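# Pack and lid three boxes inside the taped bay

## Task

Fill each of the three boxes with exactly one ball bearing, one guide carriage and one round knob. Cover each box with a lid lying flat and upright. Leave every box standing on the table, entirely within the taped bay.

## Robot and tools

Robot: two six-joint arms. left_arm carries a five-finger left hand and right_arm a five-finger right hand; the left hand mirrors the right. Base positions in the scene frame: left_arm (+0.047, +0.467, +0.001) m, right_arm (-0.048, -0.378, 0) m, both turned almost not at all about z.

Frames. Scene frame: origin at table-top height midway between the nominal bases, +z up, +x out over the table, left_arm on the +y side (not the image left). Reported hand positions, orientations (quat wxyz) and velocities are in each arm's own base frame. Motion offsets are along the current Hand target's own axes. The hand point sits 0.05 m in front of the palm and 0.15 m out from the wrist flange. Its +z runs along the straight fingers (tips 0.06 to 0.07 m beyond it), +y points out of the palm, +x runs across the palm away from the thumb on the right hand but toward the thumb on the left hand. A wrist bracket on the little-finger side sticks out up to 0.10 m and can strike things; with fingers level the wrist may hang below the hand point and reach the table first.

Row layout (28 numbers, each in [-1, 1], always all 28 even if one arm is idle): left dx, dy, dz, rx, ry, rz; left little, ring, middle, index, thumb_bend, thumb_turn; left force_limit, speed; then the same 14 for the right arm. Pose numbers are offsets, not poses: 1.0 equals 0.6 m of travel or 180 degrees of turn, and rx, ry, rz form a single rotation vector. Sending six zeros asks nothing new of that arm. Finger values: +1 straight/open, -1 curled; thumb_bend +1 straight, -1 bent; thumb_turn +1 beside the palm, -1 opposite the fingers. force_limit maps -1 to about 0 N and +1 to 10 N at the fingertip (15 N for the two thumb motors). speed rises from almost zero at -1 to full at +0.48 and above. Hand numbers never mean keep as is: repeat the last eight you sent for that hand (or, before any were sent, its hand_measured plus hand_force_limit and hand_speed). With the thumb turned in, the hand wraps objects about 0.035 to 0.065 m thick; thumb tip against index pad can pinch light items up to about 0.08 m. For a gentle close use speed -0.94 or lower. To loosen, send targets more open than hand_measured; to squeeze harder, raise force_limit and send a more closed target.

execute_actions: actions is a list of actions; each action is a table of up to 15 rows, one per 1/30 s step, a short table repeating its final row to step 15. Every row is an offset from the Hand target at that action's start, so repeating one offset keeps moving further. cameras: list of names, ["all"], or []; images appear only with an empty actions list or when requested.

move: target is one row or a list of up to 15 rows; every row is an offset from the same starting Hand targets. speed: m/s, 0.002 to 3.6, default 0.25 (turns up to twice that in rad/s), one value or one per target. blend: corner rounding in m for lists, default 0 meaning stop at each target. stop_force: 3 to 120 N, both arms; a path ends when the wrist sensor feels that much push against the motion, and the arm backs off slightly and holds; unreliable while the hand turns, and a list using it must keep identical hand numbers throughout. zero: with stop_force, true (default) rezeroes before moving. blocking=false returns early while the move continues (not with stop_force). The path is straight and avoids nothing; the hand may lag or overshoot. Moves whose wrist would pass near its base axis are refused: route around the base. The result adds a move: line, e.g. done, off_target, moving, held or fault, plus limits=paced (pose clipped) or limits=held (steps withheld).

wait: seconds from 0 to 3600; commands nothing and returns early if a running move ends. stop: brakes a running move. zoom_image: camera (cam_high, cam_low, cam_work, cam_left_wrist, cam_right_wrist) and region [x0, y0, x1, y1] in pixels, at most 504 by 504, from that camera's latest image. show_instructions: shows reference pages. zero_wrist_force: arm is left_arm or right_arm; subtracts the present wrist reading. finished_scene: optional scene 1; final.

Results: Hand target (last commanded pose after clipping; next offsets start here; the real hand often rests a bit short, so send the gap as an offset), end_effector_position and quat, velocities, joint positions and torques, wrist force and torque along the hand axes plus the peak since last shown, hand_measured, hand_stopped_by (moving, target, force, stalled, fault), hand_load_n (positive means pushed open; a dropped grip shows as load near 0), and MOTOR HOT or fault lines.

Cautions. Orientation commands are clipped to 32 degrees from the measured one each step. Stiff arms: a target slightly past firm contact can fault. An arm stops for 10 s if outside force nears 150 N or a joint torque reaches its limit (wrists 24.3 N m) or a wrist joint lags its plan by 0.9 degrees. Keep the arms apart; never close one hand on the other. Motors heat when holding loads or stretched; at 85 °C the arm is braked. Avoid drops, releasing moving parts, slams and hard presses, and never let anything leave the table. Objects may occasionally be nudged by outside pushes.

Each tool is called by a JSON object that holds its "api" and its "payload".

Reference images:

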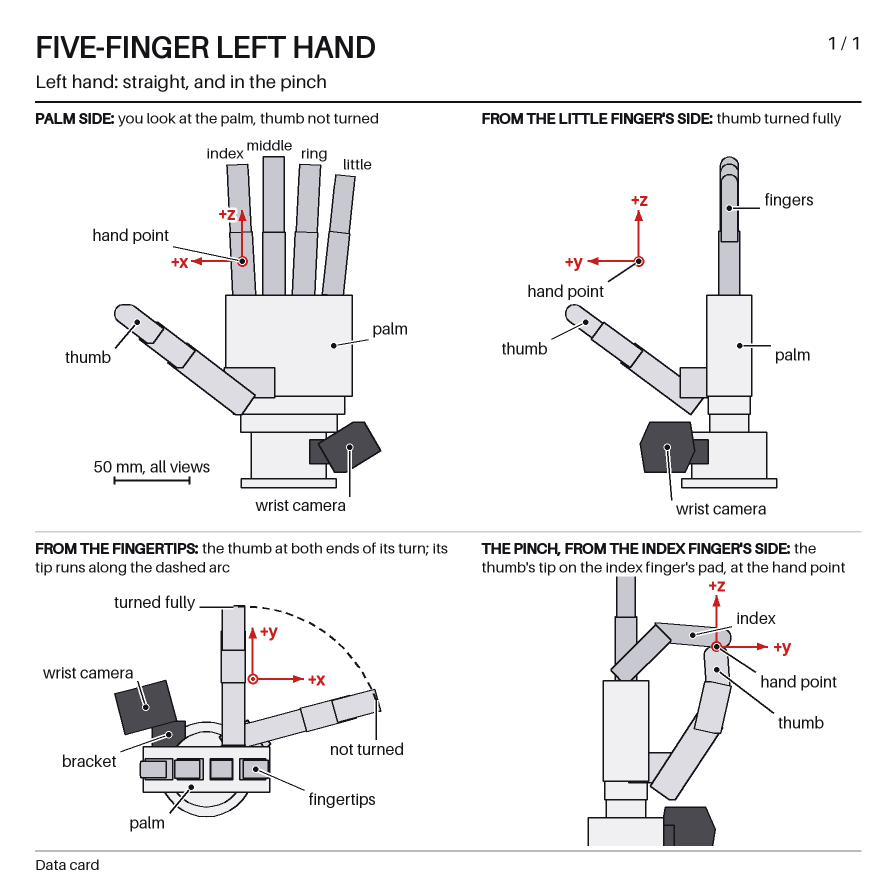

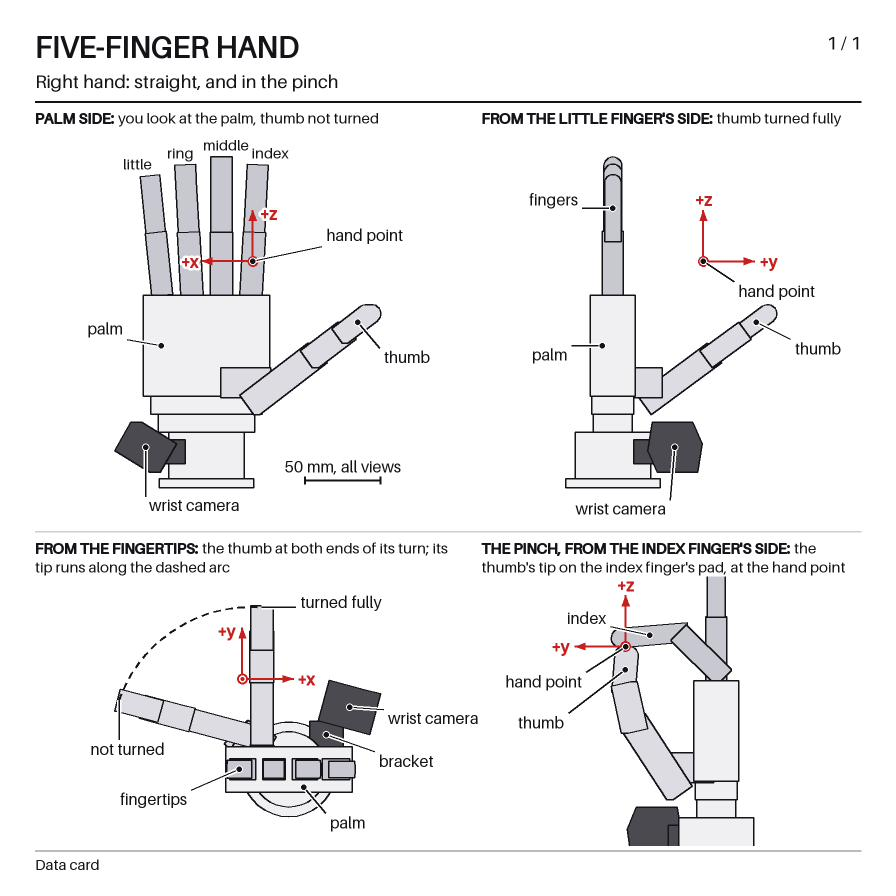

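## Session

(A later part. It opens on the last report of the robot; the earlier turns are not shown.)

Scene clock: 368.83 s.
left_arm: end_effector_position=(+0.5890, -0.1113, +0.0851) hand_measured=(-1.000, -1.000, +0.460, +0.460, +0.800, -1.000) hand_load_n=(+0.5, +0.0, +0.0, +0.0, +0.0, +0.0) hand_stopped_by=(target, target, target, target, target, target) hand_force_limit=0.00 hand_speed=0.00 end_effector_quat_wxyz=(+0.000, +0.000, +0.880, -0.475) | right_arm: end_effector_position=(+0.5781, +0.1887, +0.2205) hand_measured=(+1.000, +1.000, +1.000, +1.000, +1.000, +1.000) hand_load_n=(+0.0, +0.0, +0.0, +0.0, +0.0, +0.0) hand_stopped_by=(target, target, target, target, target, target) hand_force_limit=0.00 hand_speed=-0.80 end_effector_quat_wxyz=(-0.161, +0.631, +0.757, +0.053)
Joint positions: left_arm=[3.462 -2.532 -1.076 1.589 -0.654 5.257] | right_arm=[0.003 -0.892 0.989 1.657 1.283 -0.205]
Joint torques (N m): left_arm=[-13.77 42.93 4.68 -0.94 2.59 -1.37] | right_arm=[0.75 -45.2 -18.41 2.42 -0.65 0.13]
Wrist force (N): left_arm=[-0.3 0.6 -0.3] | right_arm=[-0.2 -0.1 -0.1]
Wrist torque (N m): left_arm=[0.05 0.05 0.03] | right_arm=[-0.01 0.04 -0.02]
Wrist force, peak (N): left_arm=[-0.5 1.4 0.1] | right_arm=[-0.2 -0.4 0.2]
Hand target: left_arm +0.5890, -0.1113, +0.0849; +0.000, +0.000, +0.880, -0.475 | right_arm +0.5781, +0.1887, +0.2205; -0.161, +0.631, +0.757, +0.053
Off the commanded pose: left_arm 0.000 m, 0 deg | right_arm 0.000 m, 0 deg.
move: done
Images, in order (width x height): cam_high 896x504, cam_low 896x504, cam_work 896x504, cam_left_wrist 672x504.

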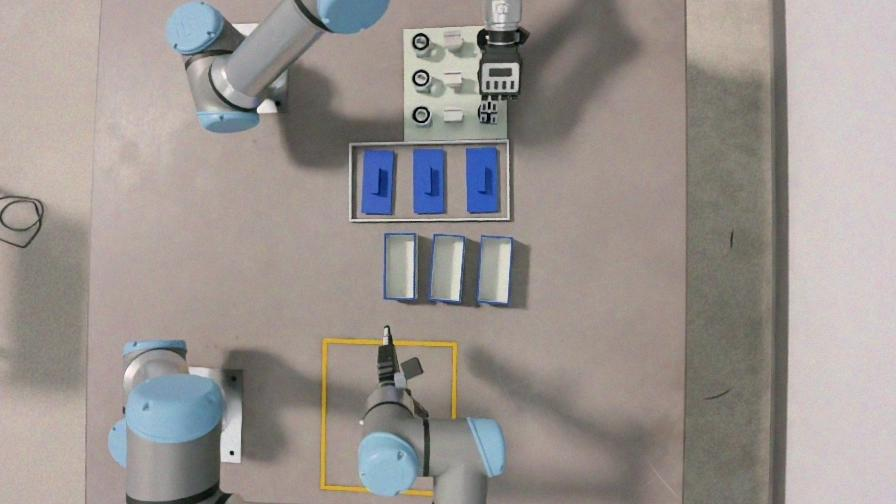

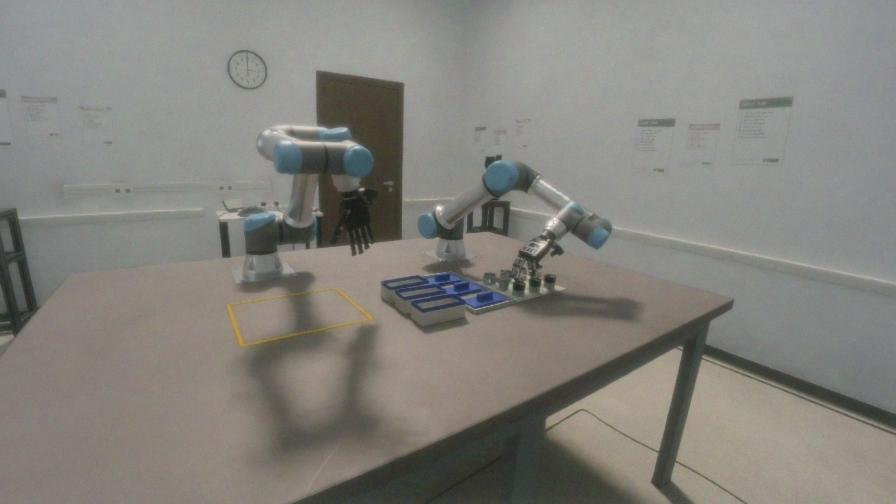

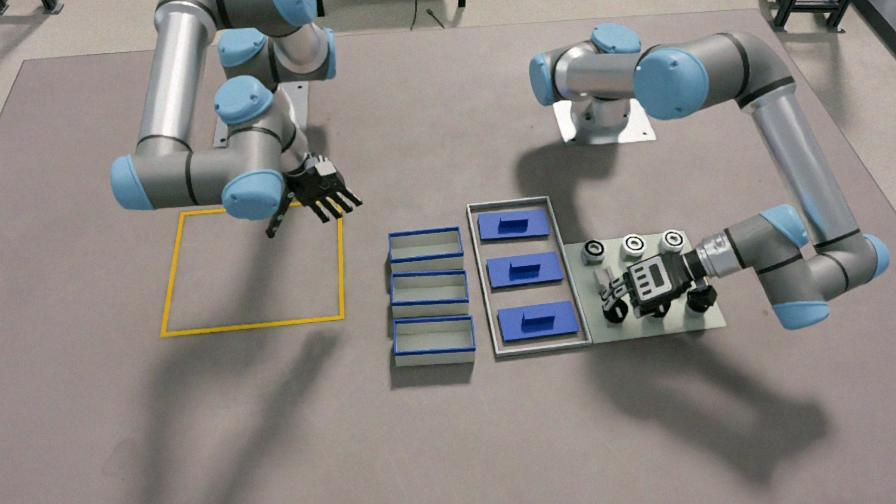

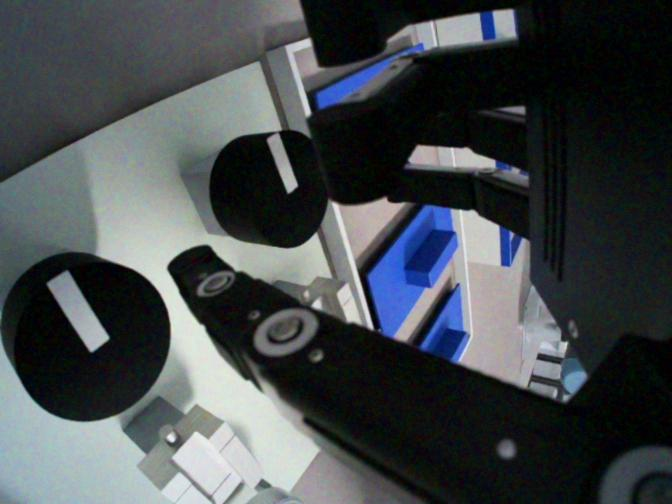

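{"api": "move", "payload": {"target": [0,0.0082,0.0332,0,0,0,-1,-1,0.46,0.46,0.8,-1,0,0,0,0,0,0,0,0,1,1,1,1,1,1,0,-0.8], "speed": 0.1, "cameras": ["cam_left_wrist","cam_high","cam_work","cam_low"]}}

{"api": "zoom_image", "payload": {"camera": "cam_high", "region": [400, 20, 560, 150]}}

{"api": "zoom_image", "payload": {"camera": "cam_work", "region": [560, 200, 740, 350]}}

{"api": "zoom_image", "payload": {"camera": "cam_low", "region": [490, 240, 570, 310]}}

Scene clock: 406.57 s.
left_arm: end_effector_position=(+0.5889, -0.1252, +0.0700) hand_measured=(-1.000, -1.000, +0.460, +0.460, +0.800, -1.000) hand_load_n=(+0.0, +0.0, +0.0, +0.0, +0.0, +0.0) hand_stopped_by=(target, target, target, target, target, target) hand_force_limit=0.00 hand_speed=0.00 end_effector_quat_wxyz=(+0.000, +0.000, +0.880, -0.475) | right_arm: end_effector_position=(+0.5781, +0.1887, +0.2205) hand_measured=(+1.000, +1.000, +1.000, +1.000, +1.000, +1.000) hand_load_n=(+0.0, +0.0, +0.0, +0.0, +0.0, +0.0) hand_stopped_by=(target, target, target, target, target, target) hand_force_limit=0.00 hand_speed=-0.80 end_effector_quat_wxyz=(-0.161, +0.631, +0.757, +0.053)
Joint positions: left_arm=[3.44 -2.547 -1.083 1.636 -0.644 5.225] | right_arm=[0.003 -0.892 0.989 1.657 1.283 -0.205]
Joint torques (N m): left_arm=[-13.62 41.3 4.02 -0.66 2.67 -1.36] | right_arm=[-0.17 -44.25 -18.36 2.46 -0.64 0]
Wrist force (N): left_arm=[-0.6 0.5 -0.3] | right_arm=[0.0 -0.2 -0.2]
Wrist torque (N m): left_arm=[0.07 0.08 0.00] | right_arm=[-0.03 0.02 -0.01]
Wrist force, peak (N): left_arm=[-0.6 0.8 -0.5] | right_arm=[-0.4 -0.3 -0.1]
Hand target: left_arm +0.5889, -0.1253, +0.0699; +0.000, +0.000, +0.880, -0.475 | right_arm +0.5781, +0.1887, +0.2205; -0.161, +0.631, +0.757, +0.053
Off the commanded pose: left_arm 0.000 m, 0 deg | right_arm 0.000 m, 0 deg.
move: done
Images, in order (width x height): cam_high 896x504, cam_low 896x504, cam_work 896x504, cam_left_wrist 672x504.

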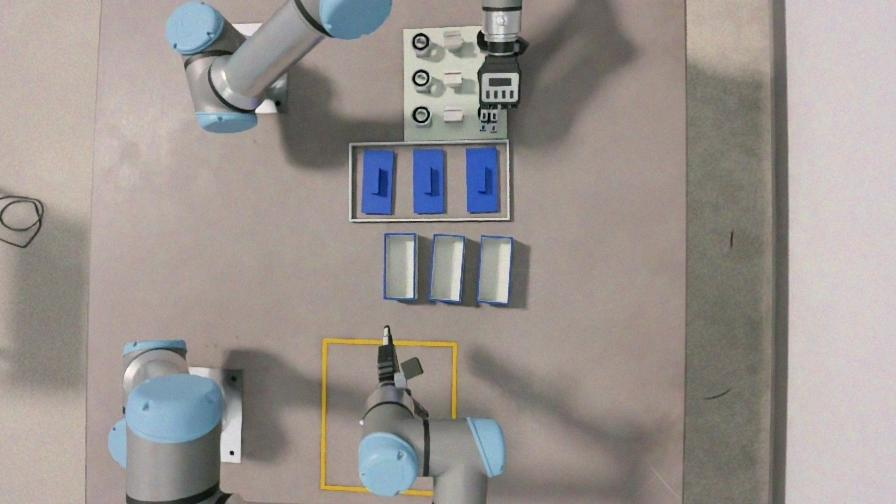

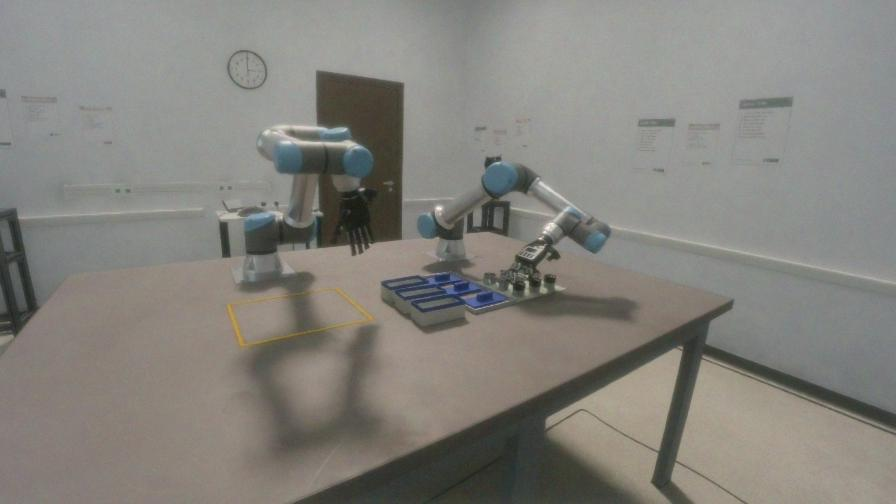

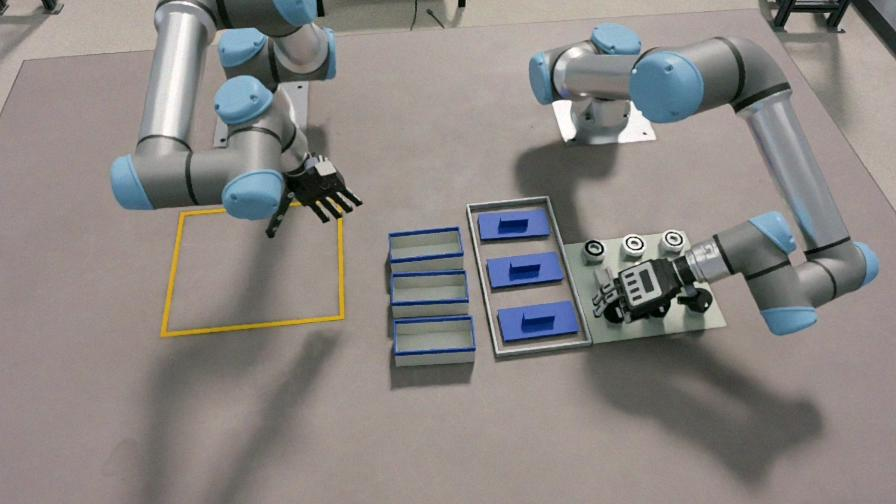

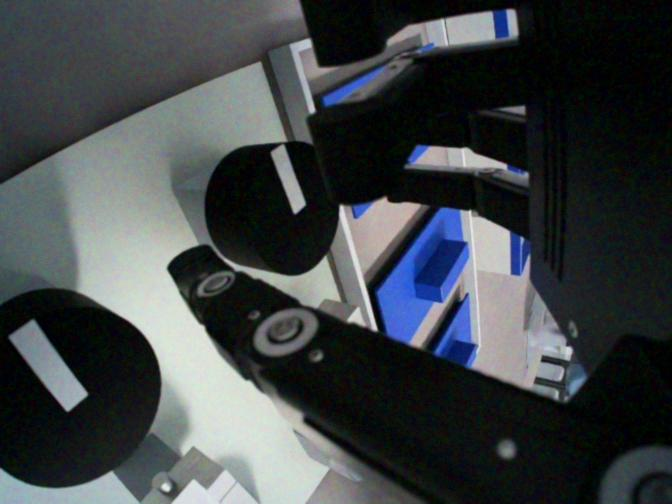

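Scaled by 3.150 from the camera's image (finer frame: 1280x720).

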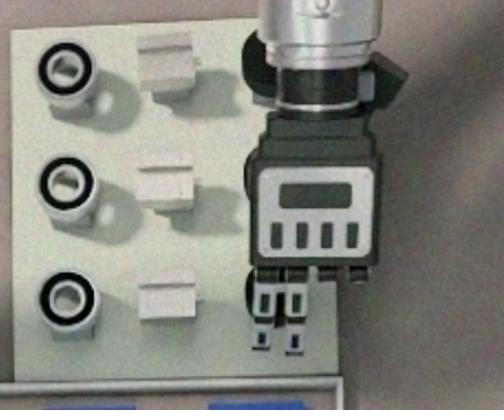

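Scaled by 2.800 from the camera's image (finer frame: 1280x720).

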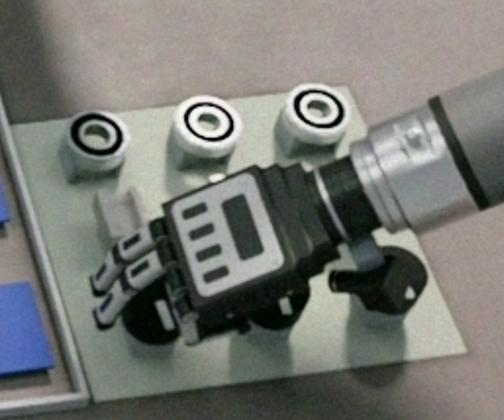

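Scaled by 6.300 from the camera's image (finer frame: 1280x720).

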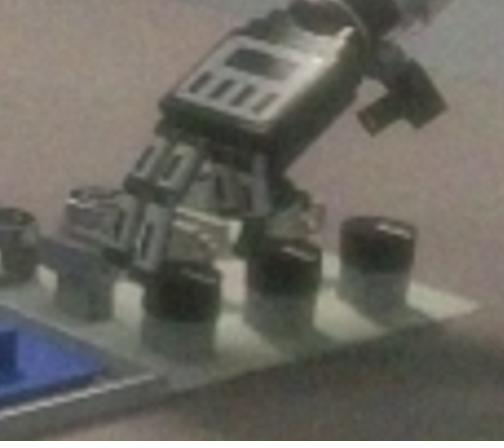

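{"api": "move", "payload": {"target": [0,0.0349,0.0228,0,0,0,-1,-1,0.46,0.46,0.8,-1,0,0,0,0,0,0,0,0,1,1,1,1,1,1,0,-0.8], "speed": 0.05, "stop_force": 6, "cameras": ["cam_left_wrist","cam_high","cam_work","cam_low"]}}

{"api": "zoom_image", "payload": {"camera": "cam_low", "region": [490, 240, 570, 310]}}

{"api": "zoom_image", "payload": {"camera": "cam_work", "region": [560, 200, 740, 350]}}

Scene clock: 442.97 s.
left_arm: end_effector_position=(+0.5889, -0.1253, +0.0449) hand_measured=(-1.000, -1.000, +0.460, +0.460, +0.800, -1.000) hand_load_n=(+0.0, +0.0, +0.0, +0.0, +0.0, +0.0) hand_stopped_by=(target, target, target, target, target, target) hand_force_limit=0.00 hand_speed=0.00 end_effector_quat_wxyz=(+0.000, +0.000, +0.880, -0.475) | right_arm: end_effector_position=(+0.5781, +0.1887, +0.2205) hand_measured=(+1.000, +1.000, +1.000, +1.000, +1.000, +1.000) hand_load_n=(+0.0, +0.0, +0.0, +0.0, -0.5, +0.0) hand_stopped_by=(target, target, target, target, target, target) hand_force_limit=0.00 hand_speed=-0.80 end_effector_quat_wxyz=(-0.161, +0.631, +0.757, +0.053)
Joint positions: left_arm=[3.44 -2.58 -1.09 1.676 -0.644 5.224] | right_arm=[0.003 -0.892 0.989 1.657 1.283 -0.205]
Joint torques (N m): left_arm=[7.86 41.98 3.59 -0.92 0.09 -1.17] | right_arm=[0 -44.14 -18.69 2.32 -0.67 0.14]
Wrist force (N): left_arm=[-0.6 0.3 -0.1] | right_arm=[-0.1 0.0 0.0]
Wrist torque (N m): left_arm=[0.03 0.09 0.00] | right_arm=[-0.01 0.02 -0.01]
Wrist force, peak (N): left_arm=[-0.8 0.7 -0.4] | right_arm=[-0.4 -0.1 -0.2]
Hand target: left_arm +0.5889, -0.1252, +0.0449; +0.000, +0.000, +0.880, -0.475 | right_arm +0.5781, +0.1887, +0.2205; -0.161, +0.631, +0.757, +0.053
Off the commanded pose: left_arm 0.000 m, 0 deg | right_arm 0.000 m, 0 deg.
move: done
Images, in order (width x height): cam_high 896x504, cam_low 896x504, cam_work 896x504, cam_left_wrist 672x504.

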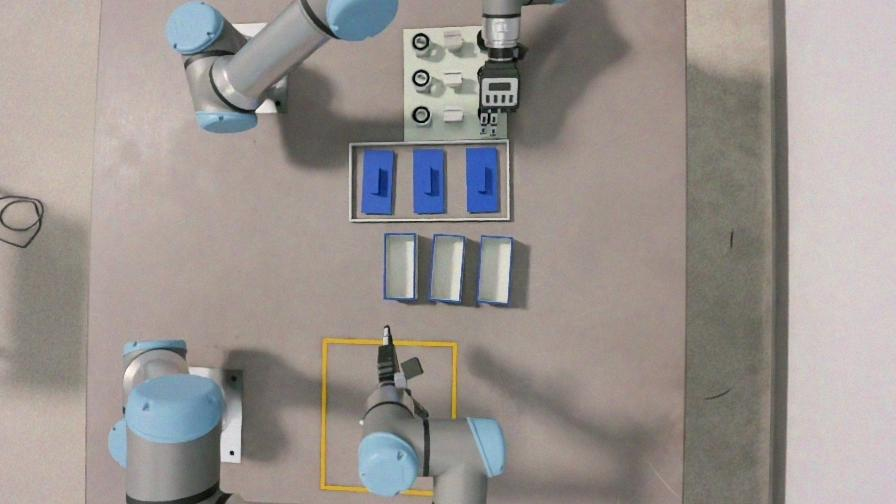

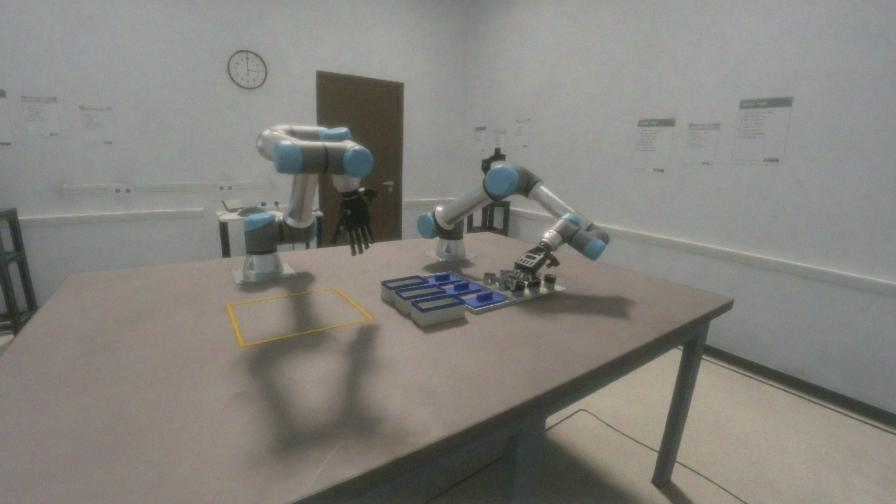

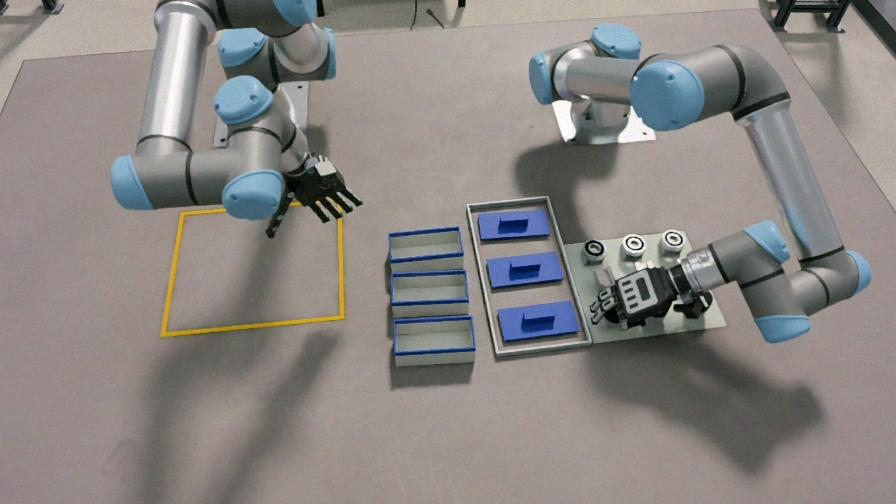

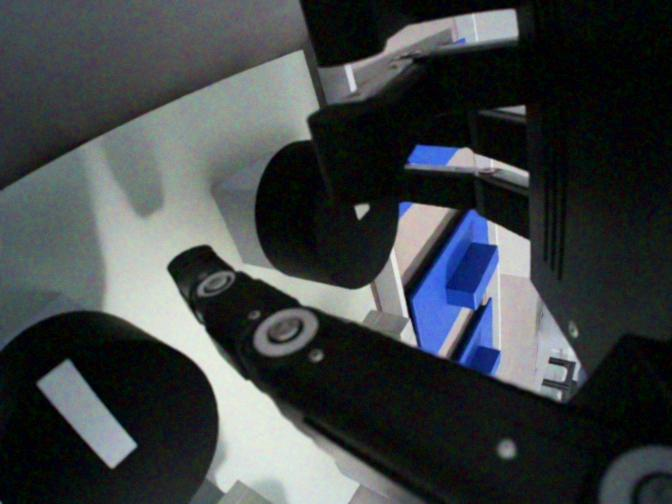

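Scaled by 6.300 from the camera's image (finer frame: 1280x720).

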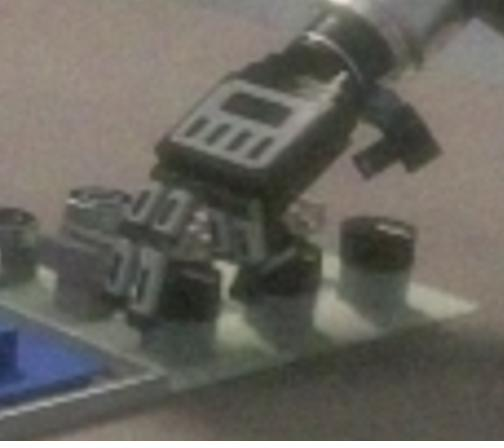

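Scaled by 2.800 from the camera's image (finer frame: 1280x720).

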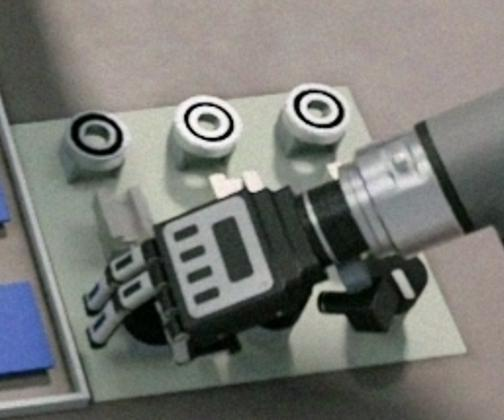

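{"api": "move", "payload": {"target": [[0,-0.0056,-0.0036,0,0,0,-1,-1,0.46,0.46,0.8,-1,0,0,0,0,0,0,0,0,1,1,1,1,1,1,0,-0.8],[0,-0.0056,-0.0036,0,0,0,-1,-1,-0.1,-0.1,0.2,-1,-0.3,-0.9,0,0,0,0,0,0,1,1,1,1,1,1,0,-0.8]], "speed": 0.1, "cameras": ["cam_left_wrist","cam_low"]}}

{"api": "zoom_image", "payload": {"camera": "cam_low", "region": [490, 240, 570, 310]}}

Scene clock: 453.53 s.
left_arm: end_effector_position=(+0.5889, -0.1253, +0.0489) hand_measured=(-1.000, -1.000, +0.062, +0.062, +0.600, -1.000) hand_load_n=(+0.0, +0.0, +4.0, +4.0, +6.5, +0.5) hand_stopped_by=(target, target, force, force, force, target) hand_force_limit=-0.30 hand_speed=-0.90 end_effector_quat_wxyz=(+0.000, +0.000, +0.880, -0.475) | right_arm: end_effector_position=(+0.5781, +0.1887, +0.2205) hand_measured=(+1.000, +1.000, +1.000, +1.000, +1.000, +1.000) hand_load_n=(+0.0, +0.0, +0.0, +0.0, +0.0, +0.0) hand_stopped_by=(target, target, target, target, target, target) hand_force_limit=0.00 hand_speed=-0.80 end_effector_quat_wxyz=(-0.161, +0.631, +0.757, +0.053)
Joint positions: left_arm=[3.44 -2.574 -1.089 1.67 -0.644 5.224] | right_arm=[0.003 -0.892 0.989 1.657 1.283 -0.205]
Joint torques (N m): left_arm=[-14.46 70.33 23.96 -4.74 2.75 -0.97] | right_arm=[0.27 -44.13 -18 2.48 -0.98 0.08]
Wrist force (N): left_arm=[-0.4 0.3 -0.6] | right_arm=[-0.2 0.1 -0.1]
Wrist torque (N m): left_arm=[0.06 0.03 0.01] | right_arm=[0.01 0.04 -0.01]
Wrist force, peak (N): left_arm=[-0.3 1.0 -0.1] | right_arm=[-0.2 -0.2 -0.5]
Hand target: left_arm +0.5889, -0.1253, +0.0489; +0.000, +0.000, +0.880, -0.475 | right_arm +0.5781, +0.1887, +0.2205; -0.161, +0.631, +0.757, +0.053
Off the commanded pose: left_arm 0.000 m, 0 deg | right_arm 0.000 m, 0 deg.
move: done
Images, in order (width x height): cam_low 896x504, cam_left_wrist 672x504.

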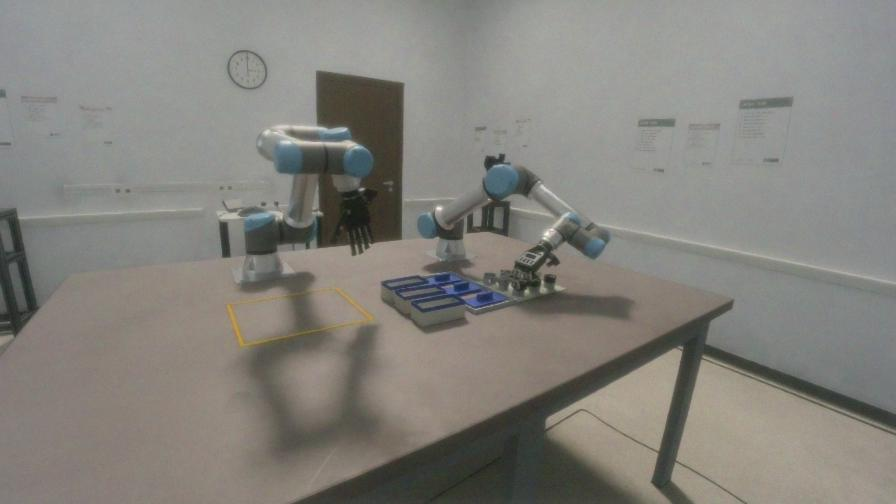

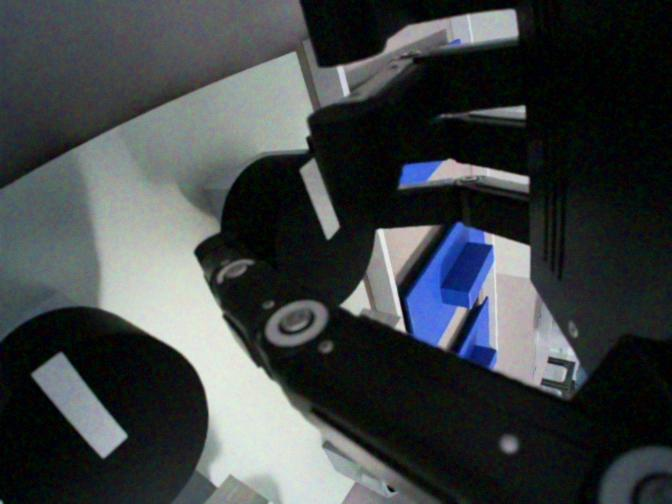

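Scaled by 6.300 from the camera's image (finer frame: 1280x720).

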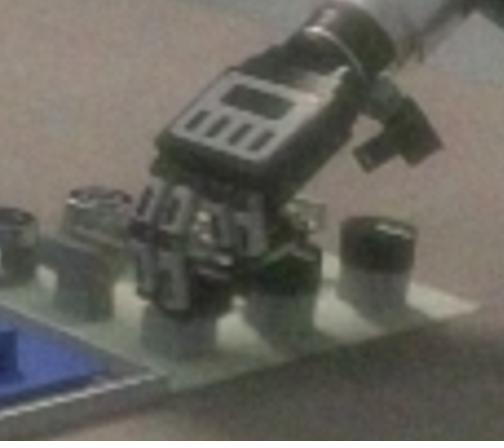

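{"api": "move", "payload": {"target": [0,-0.14,-0.091,0,0,0,-1,-1,-0.1,-0.1,0.2,-1,-0.3,-0.9,0,0,0,0,0,0,1,1,1,1,1,1,0,-0.8], "speed": 0.1, "cameras": ["cam_left_wrist","cam_low","cam_high","cam_work"]}}

{"api": "zoom_image", "payload": {"camera": "cam_low", "region": [490, 210, 590, 310]}}

Scene clock: 463.80 s.
left_arm: end_effector_position=(+0.5889, -0.1257, +0.1489) hand_measured=(-1.000, -1.000, +0.062, +0.062, +0.600, -1.000) hand_load_n=(+0.0, +0.0, +4.0, +3.5, +6.5, +0.5) hand_stopped_by=(target, target, force, force, force, target) hand_force_limit=-0.30 hand_speed=-0.90 end_effector_quat_wxyz=(+0.000, +0.000, +0.880, -0.475) | right_arm: end_effector_position=(+0.5781, +0.1887, +0.2205) hand_measured=(+1.000, +1.000, +1.000, +1.000, +1.000, +1.000) hand_load_n=(+0.0, +0.0, +0.0, +0.0, +0.0, +0.0) hand_stopped_by=(target, target, target, target, target, target) hand_force_limit=0.00 hand_speed=-0.80 end_effector_quat_wxyz=(-0.161, +0.631, +0.757, +0.053)
Joint positions: left_arm=[3.439 -2.46 -1.032 1.5 -0.644 5.224] | right_arm=[0.003 -0.892 0.989 1.657 1.283 -0.205]
Joint torques (N m): left_arm=[-5.2 70.51 27.74 -4.66 -0.3 1.55] | right_arm=[0.32 -44.15 -18.59 2.3 -0.82 0.15]
Wrist force (N): left_arm=[-0.5 1.0 0.0] | right_arm=[-0.1 0.0 -0.1]
Wrist torque (N m): left_arm=[0.08 0.09 -0.03] | right_arm=[0.01 0.04 -0.01]
Wrist force, peak (N): left_arm=[-0.6 1.5 0.4] | right_arm=[-0.2 -0.1 -0.5]
Hand target: left_arm +0.5890, -0.1256, +0.1491; +0.000, +0.000, +0.880, -0.475 | right_arm +0.5781, +0.1887, +0.2205; -0.161, +0.631, +0.757, +0.053
Off the commanded pose: left_arm 0.000 m, 0 deg | right_arm 0.000 m, 0 deg.
move: done
Images, in order (width x height): cam_high 896x504, cam_low 896x504, cam_work 896x504, cam_left_wrist 672x504.

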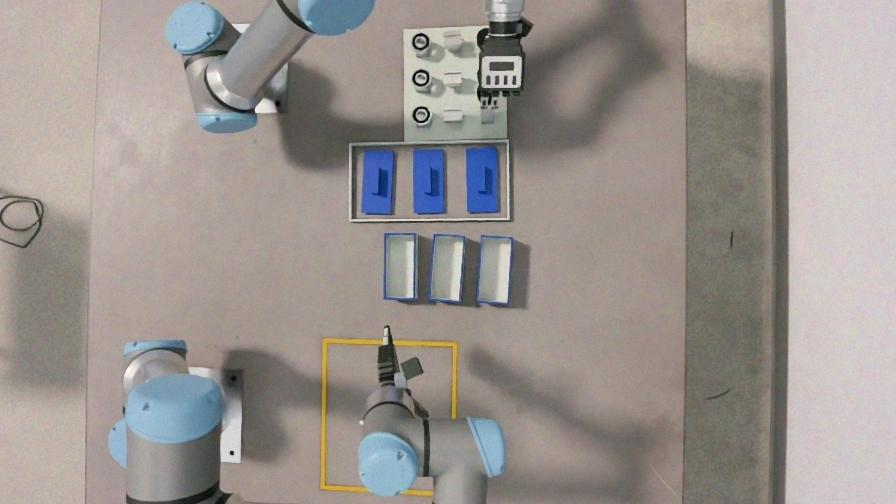

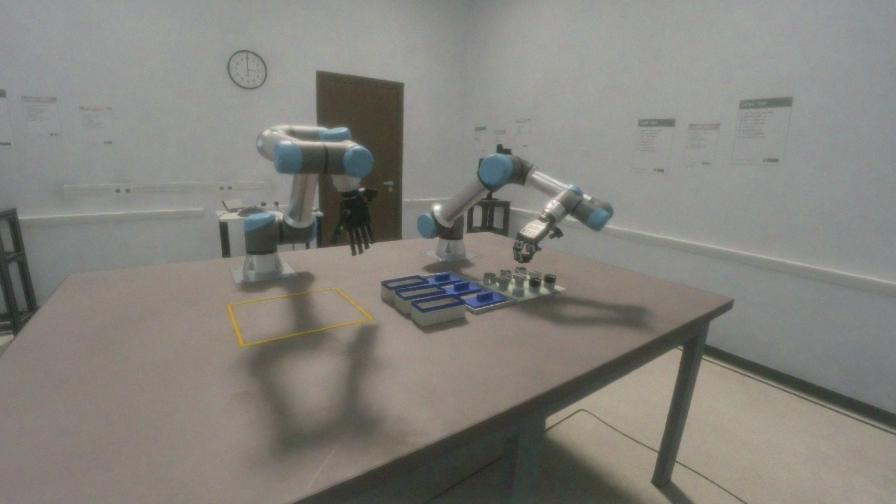

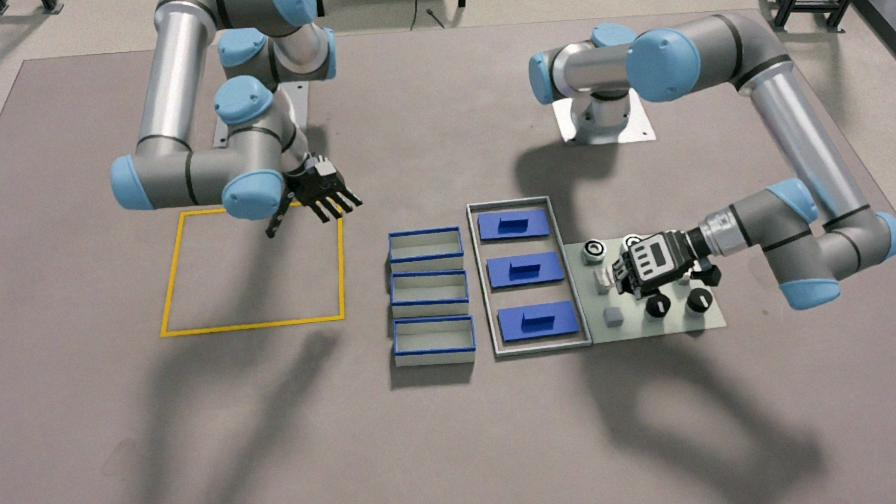

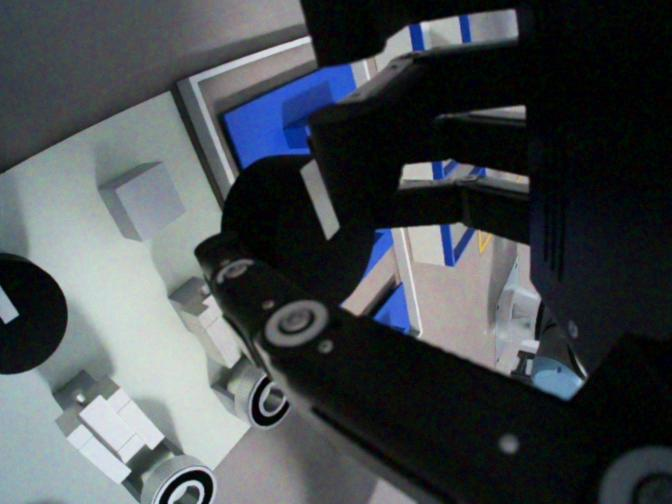

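Scaled by 5.040 from the camera's image (finer frame: 1280x720).

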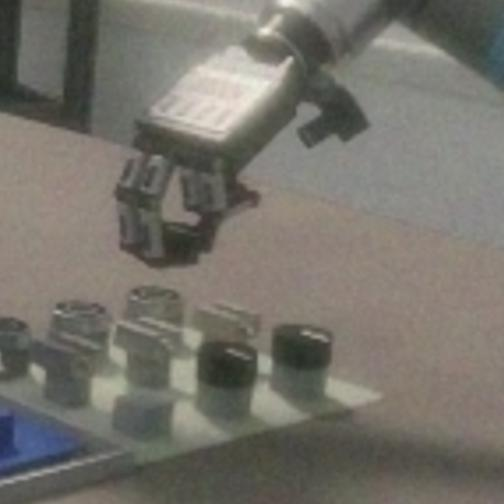

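{"api": "move", "payload": {"target": [-0.0233,-0.350,0.537,0,0,0,-1,-1,-0.1,-0.1,0.2,-1,-0.3,-0.9,0,0,0,0,0,0,1,1,1,1,1,1,0,-0.8], "speed": 0.25, "cameras": ["cam_left_wrist","cam_low","cam_high","cam_work"]}}

{"api": "zoom_image", "payload": {"camera": "cam_high", "region": [420, 200, 580, 330]}}

{"api": "zoom_image", "payload": {"camera": "cam_work", "region": [380, 210, 560, 390]}}

Scene clock: 578.47 s.
left_arm: end_effector_position=(+0.6017, -0.5098, +0.1479) hand_measured=(-1.000, -1.000, +0.062, +0.062, +0.600, -1.000) hand_load_n=(+0.5, +0.0, +4.0, +3.5, +6.5, +0.5) hand_stopped_by=(target, target, force, force, force, target) hand_force_limit=-0.30 hand_speed=-0.90 end_effector_quat_wxyz=(+0.007, -0.002, +0.878, -0.479) | right_arm: end_effector_position=(+0.5781, +0.1887, +0.2205) hand_measured=(+1.000, +1.000, +1.000, +1.000, +1.000, +1.000) hand_load_n=(-0.5, +0.0, +0.0, +0.0, -0.5, +0.0) hand_stopped_by=(target, target, target, target, target, target) hand_force_limit=0.00 hand_speed=-0.80 end_effector_quat_wxyz=(-0.161, +0.631, +0.757, +0.053)
Joint positions: left_arm=[2.845 -2.859 -0.035 1.77 -0.643 4.184] | right_arm=[0.003 -0.892 0.989 1.657 1.283 -0.205]
Joint torques (N m): left_arm=[-14.71 51.61 27.68 -3.8 -0.42 1.44] | right_arm=[-0.37 -43.4 -18.6 2.19 -0.86 0.07]
Wrist force (N): left_arm=[0.0 0.7 -0.2] | right_arm=[0.0 -0.1 0.0]
Wrist torque (N m): left_arm=[0.11 -0.02 -0.19] | right_arm=[-0.02 0.02 -0.01]
Wrist force, peak (N): left_arm=[-0.5 1.9 -0.9] | right_arm=[-0.5 -0.2 -0.3]
Hand target: left_arm +0.6027, -0.5102, +0.1482; +0.000, +0.000, +0.880, -0.475 | right_arm +0.5781, +0.1887, +0.2205; -0.161, +0.631, +0.757, +0.053
Off the commanded pose: left_arm 0.001 m, 1 deg | right_arm 0.000 m, 0 deg.
elbow stopped short (left arm): the move would have taken joint 3 (elbow) straighter than the controller allows.
move: done
Images, in order (width x height): cam_high 896x504, cam_low 896x504, cam_work 896x504, cam_left_wrist 672x504.

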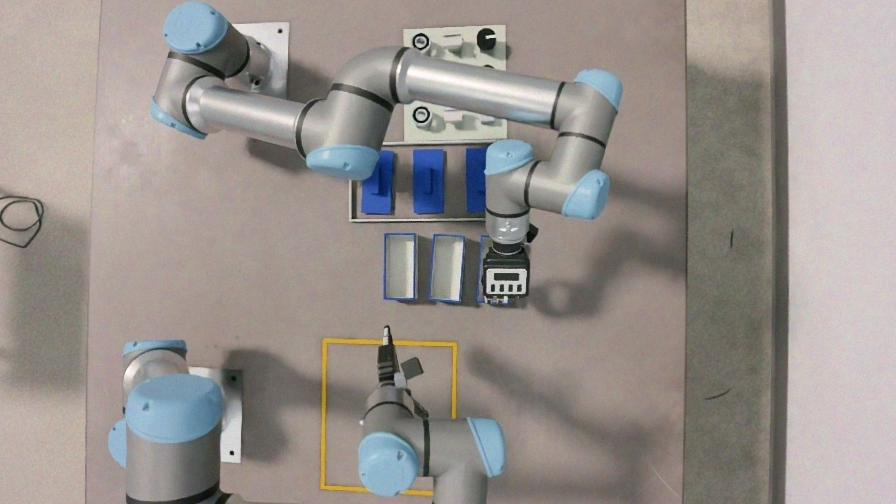

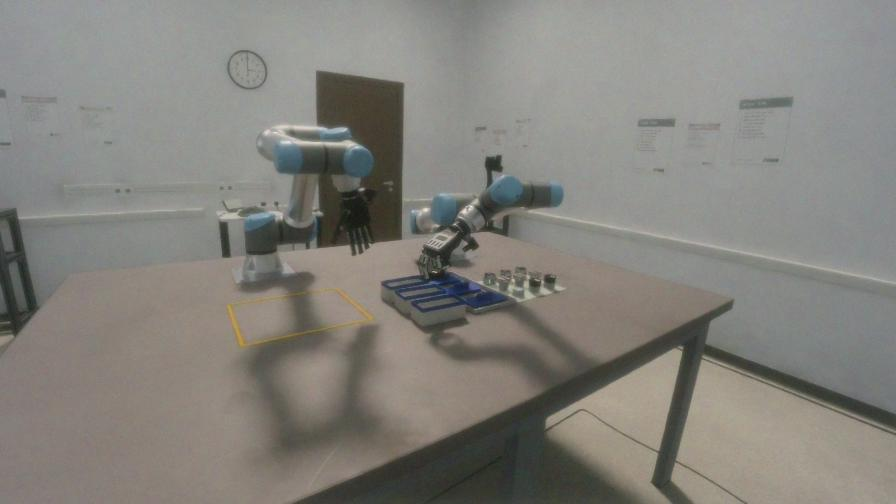

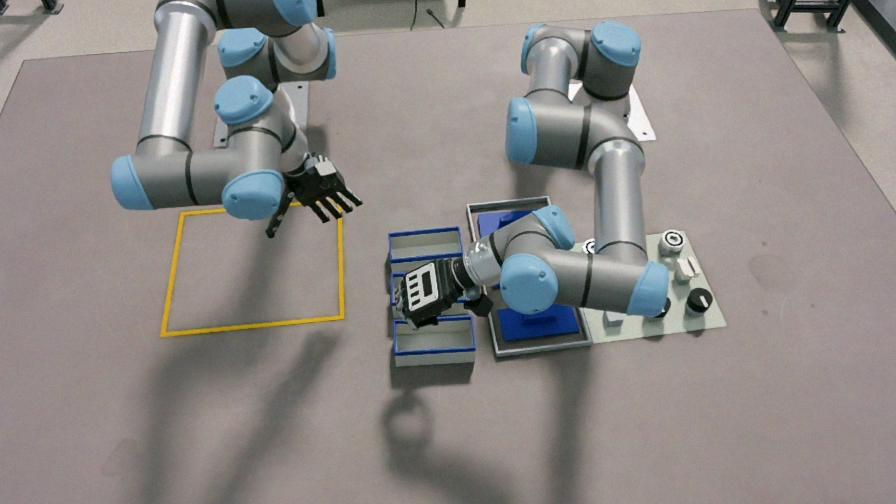

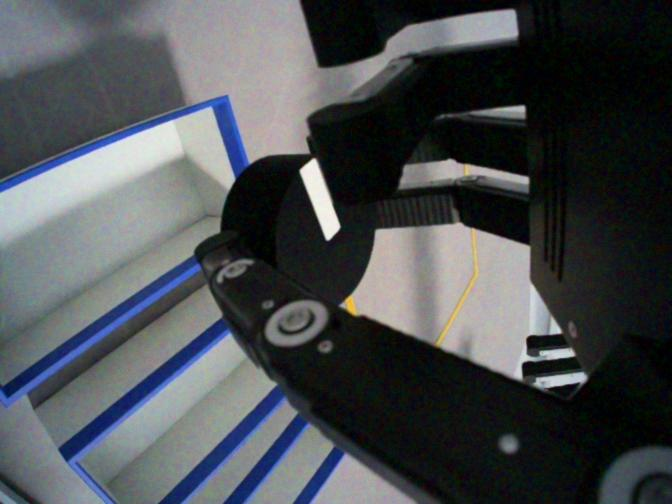

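Scaled by 3.150 from the camera's image (finer frame: 1280x720).

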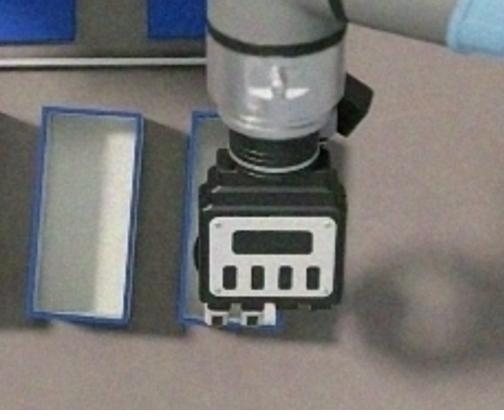

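Scaled by 2.800 from the camera's image (finer frame: 1280x720).

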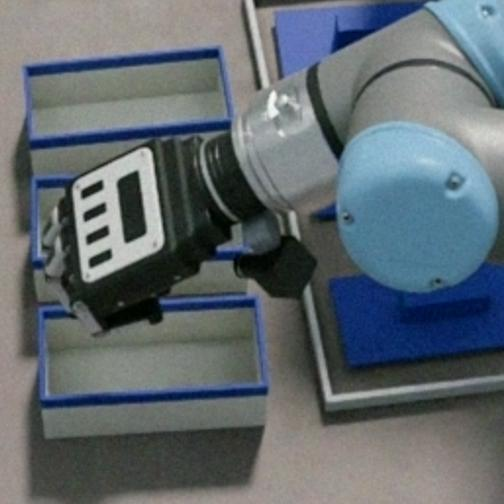

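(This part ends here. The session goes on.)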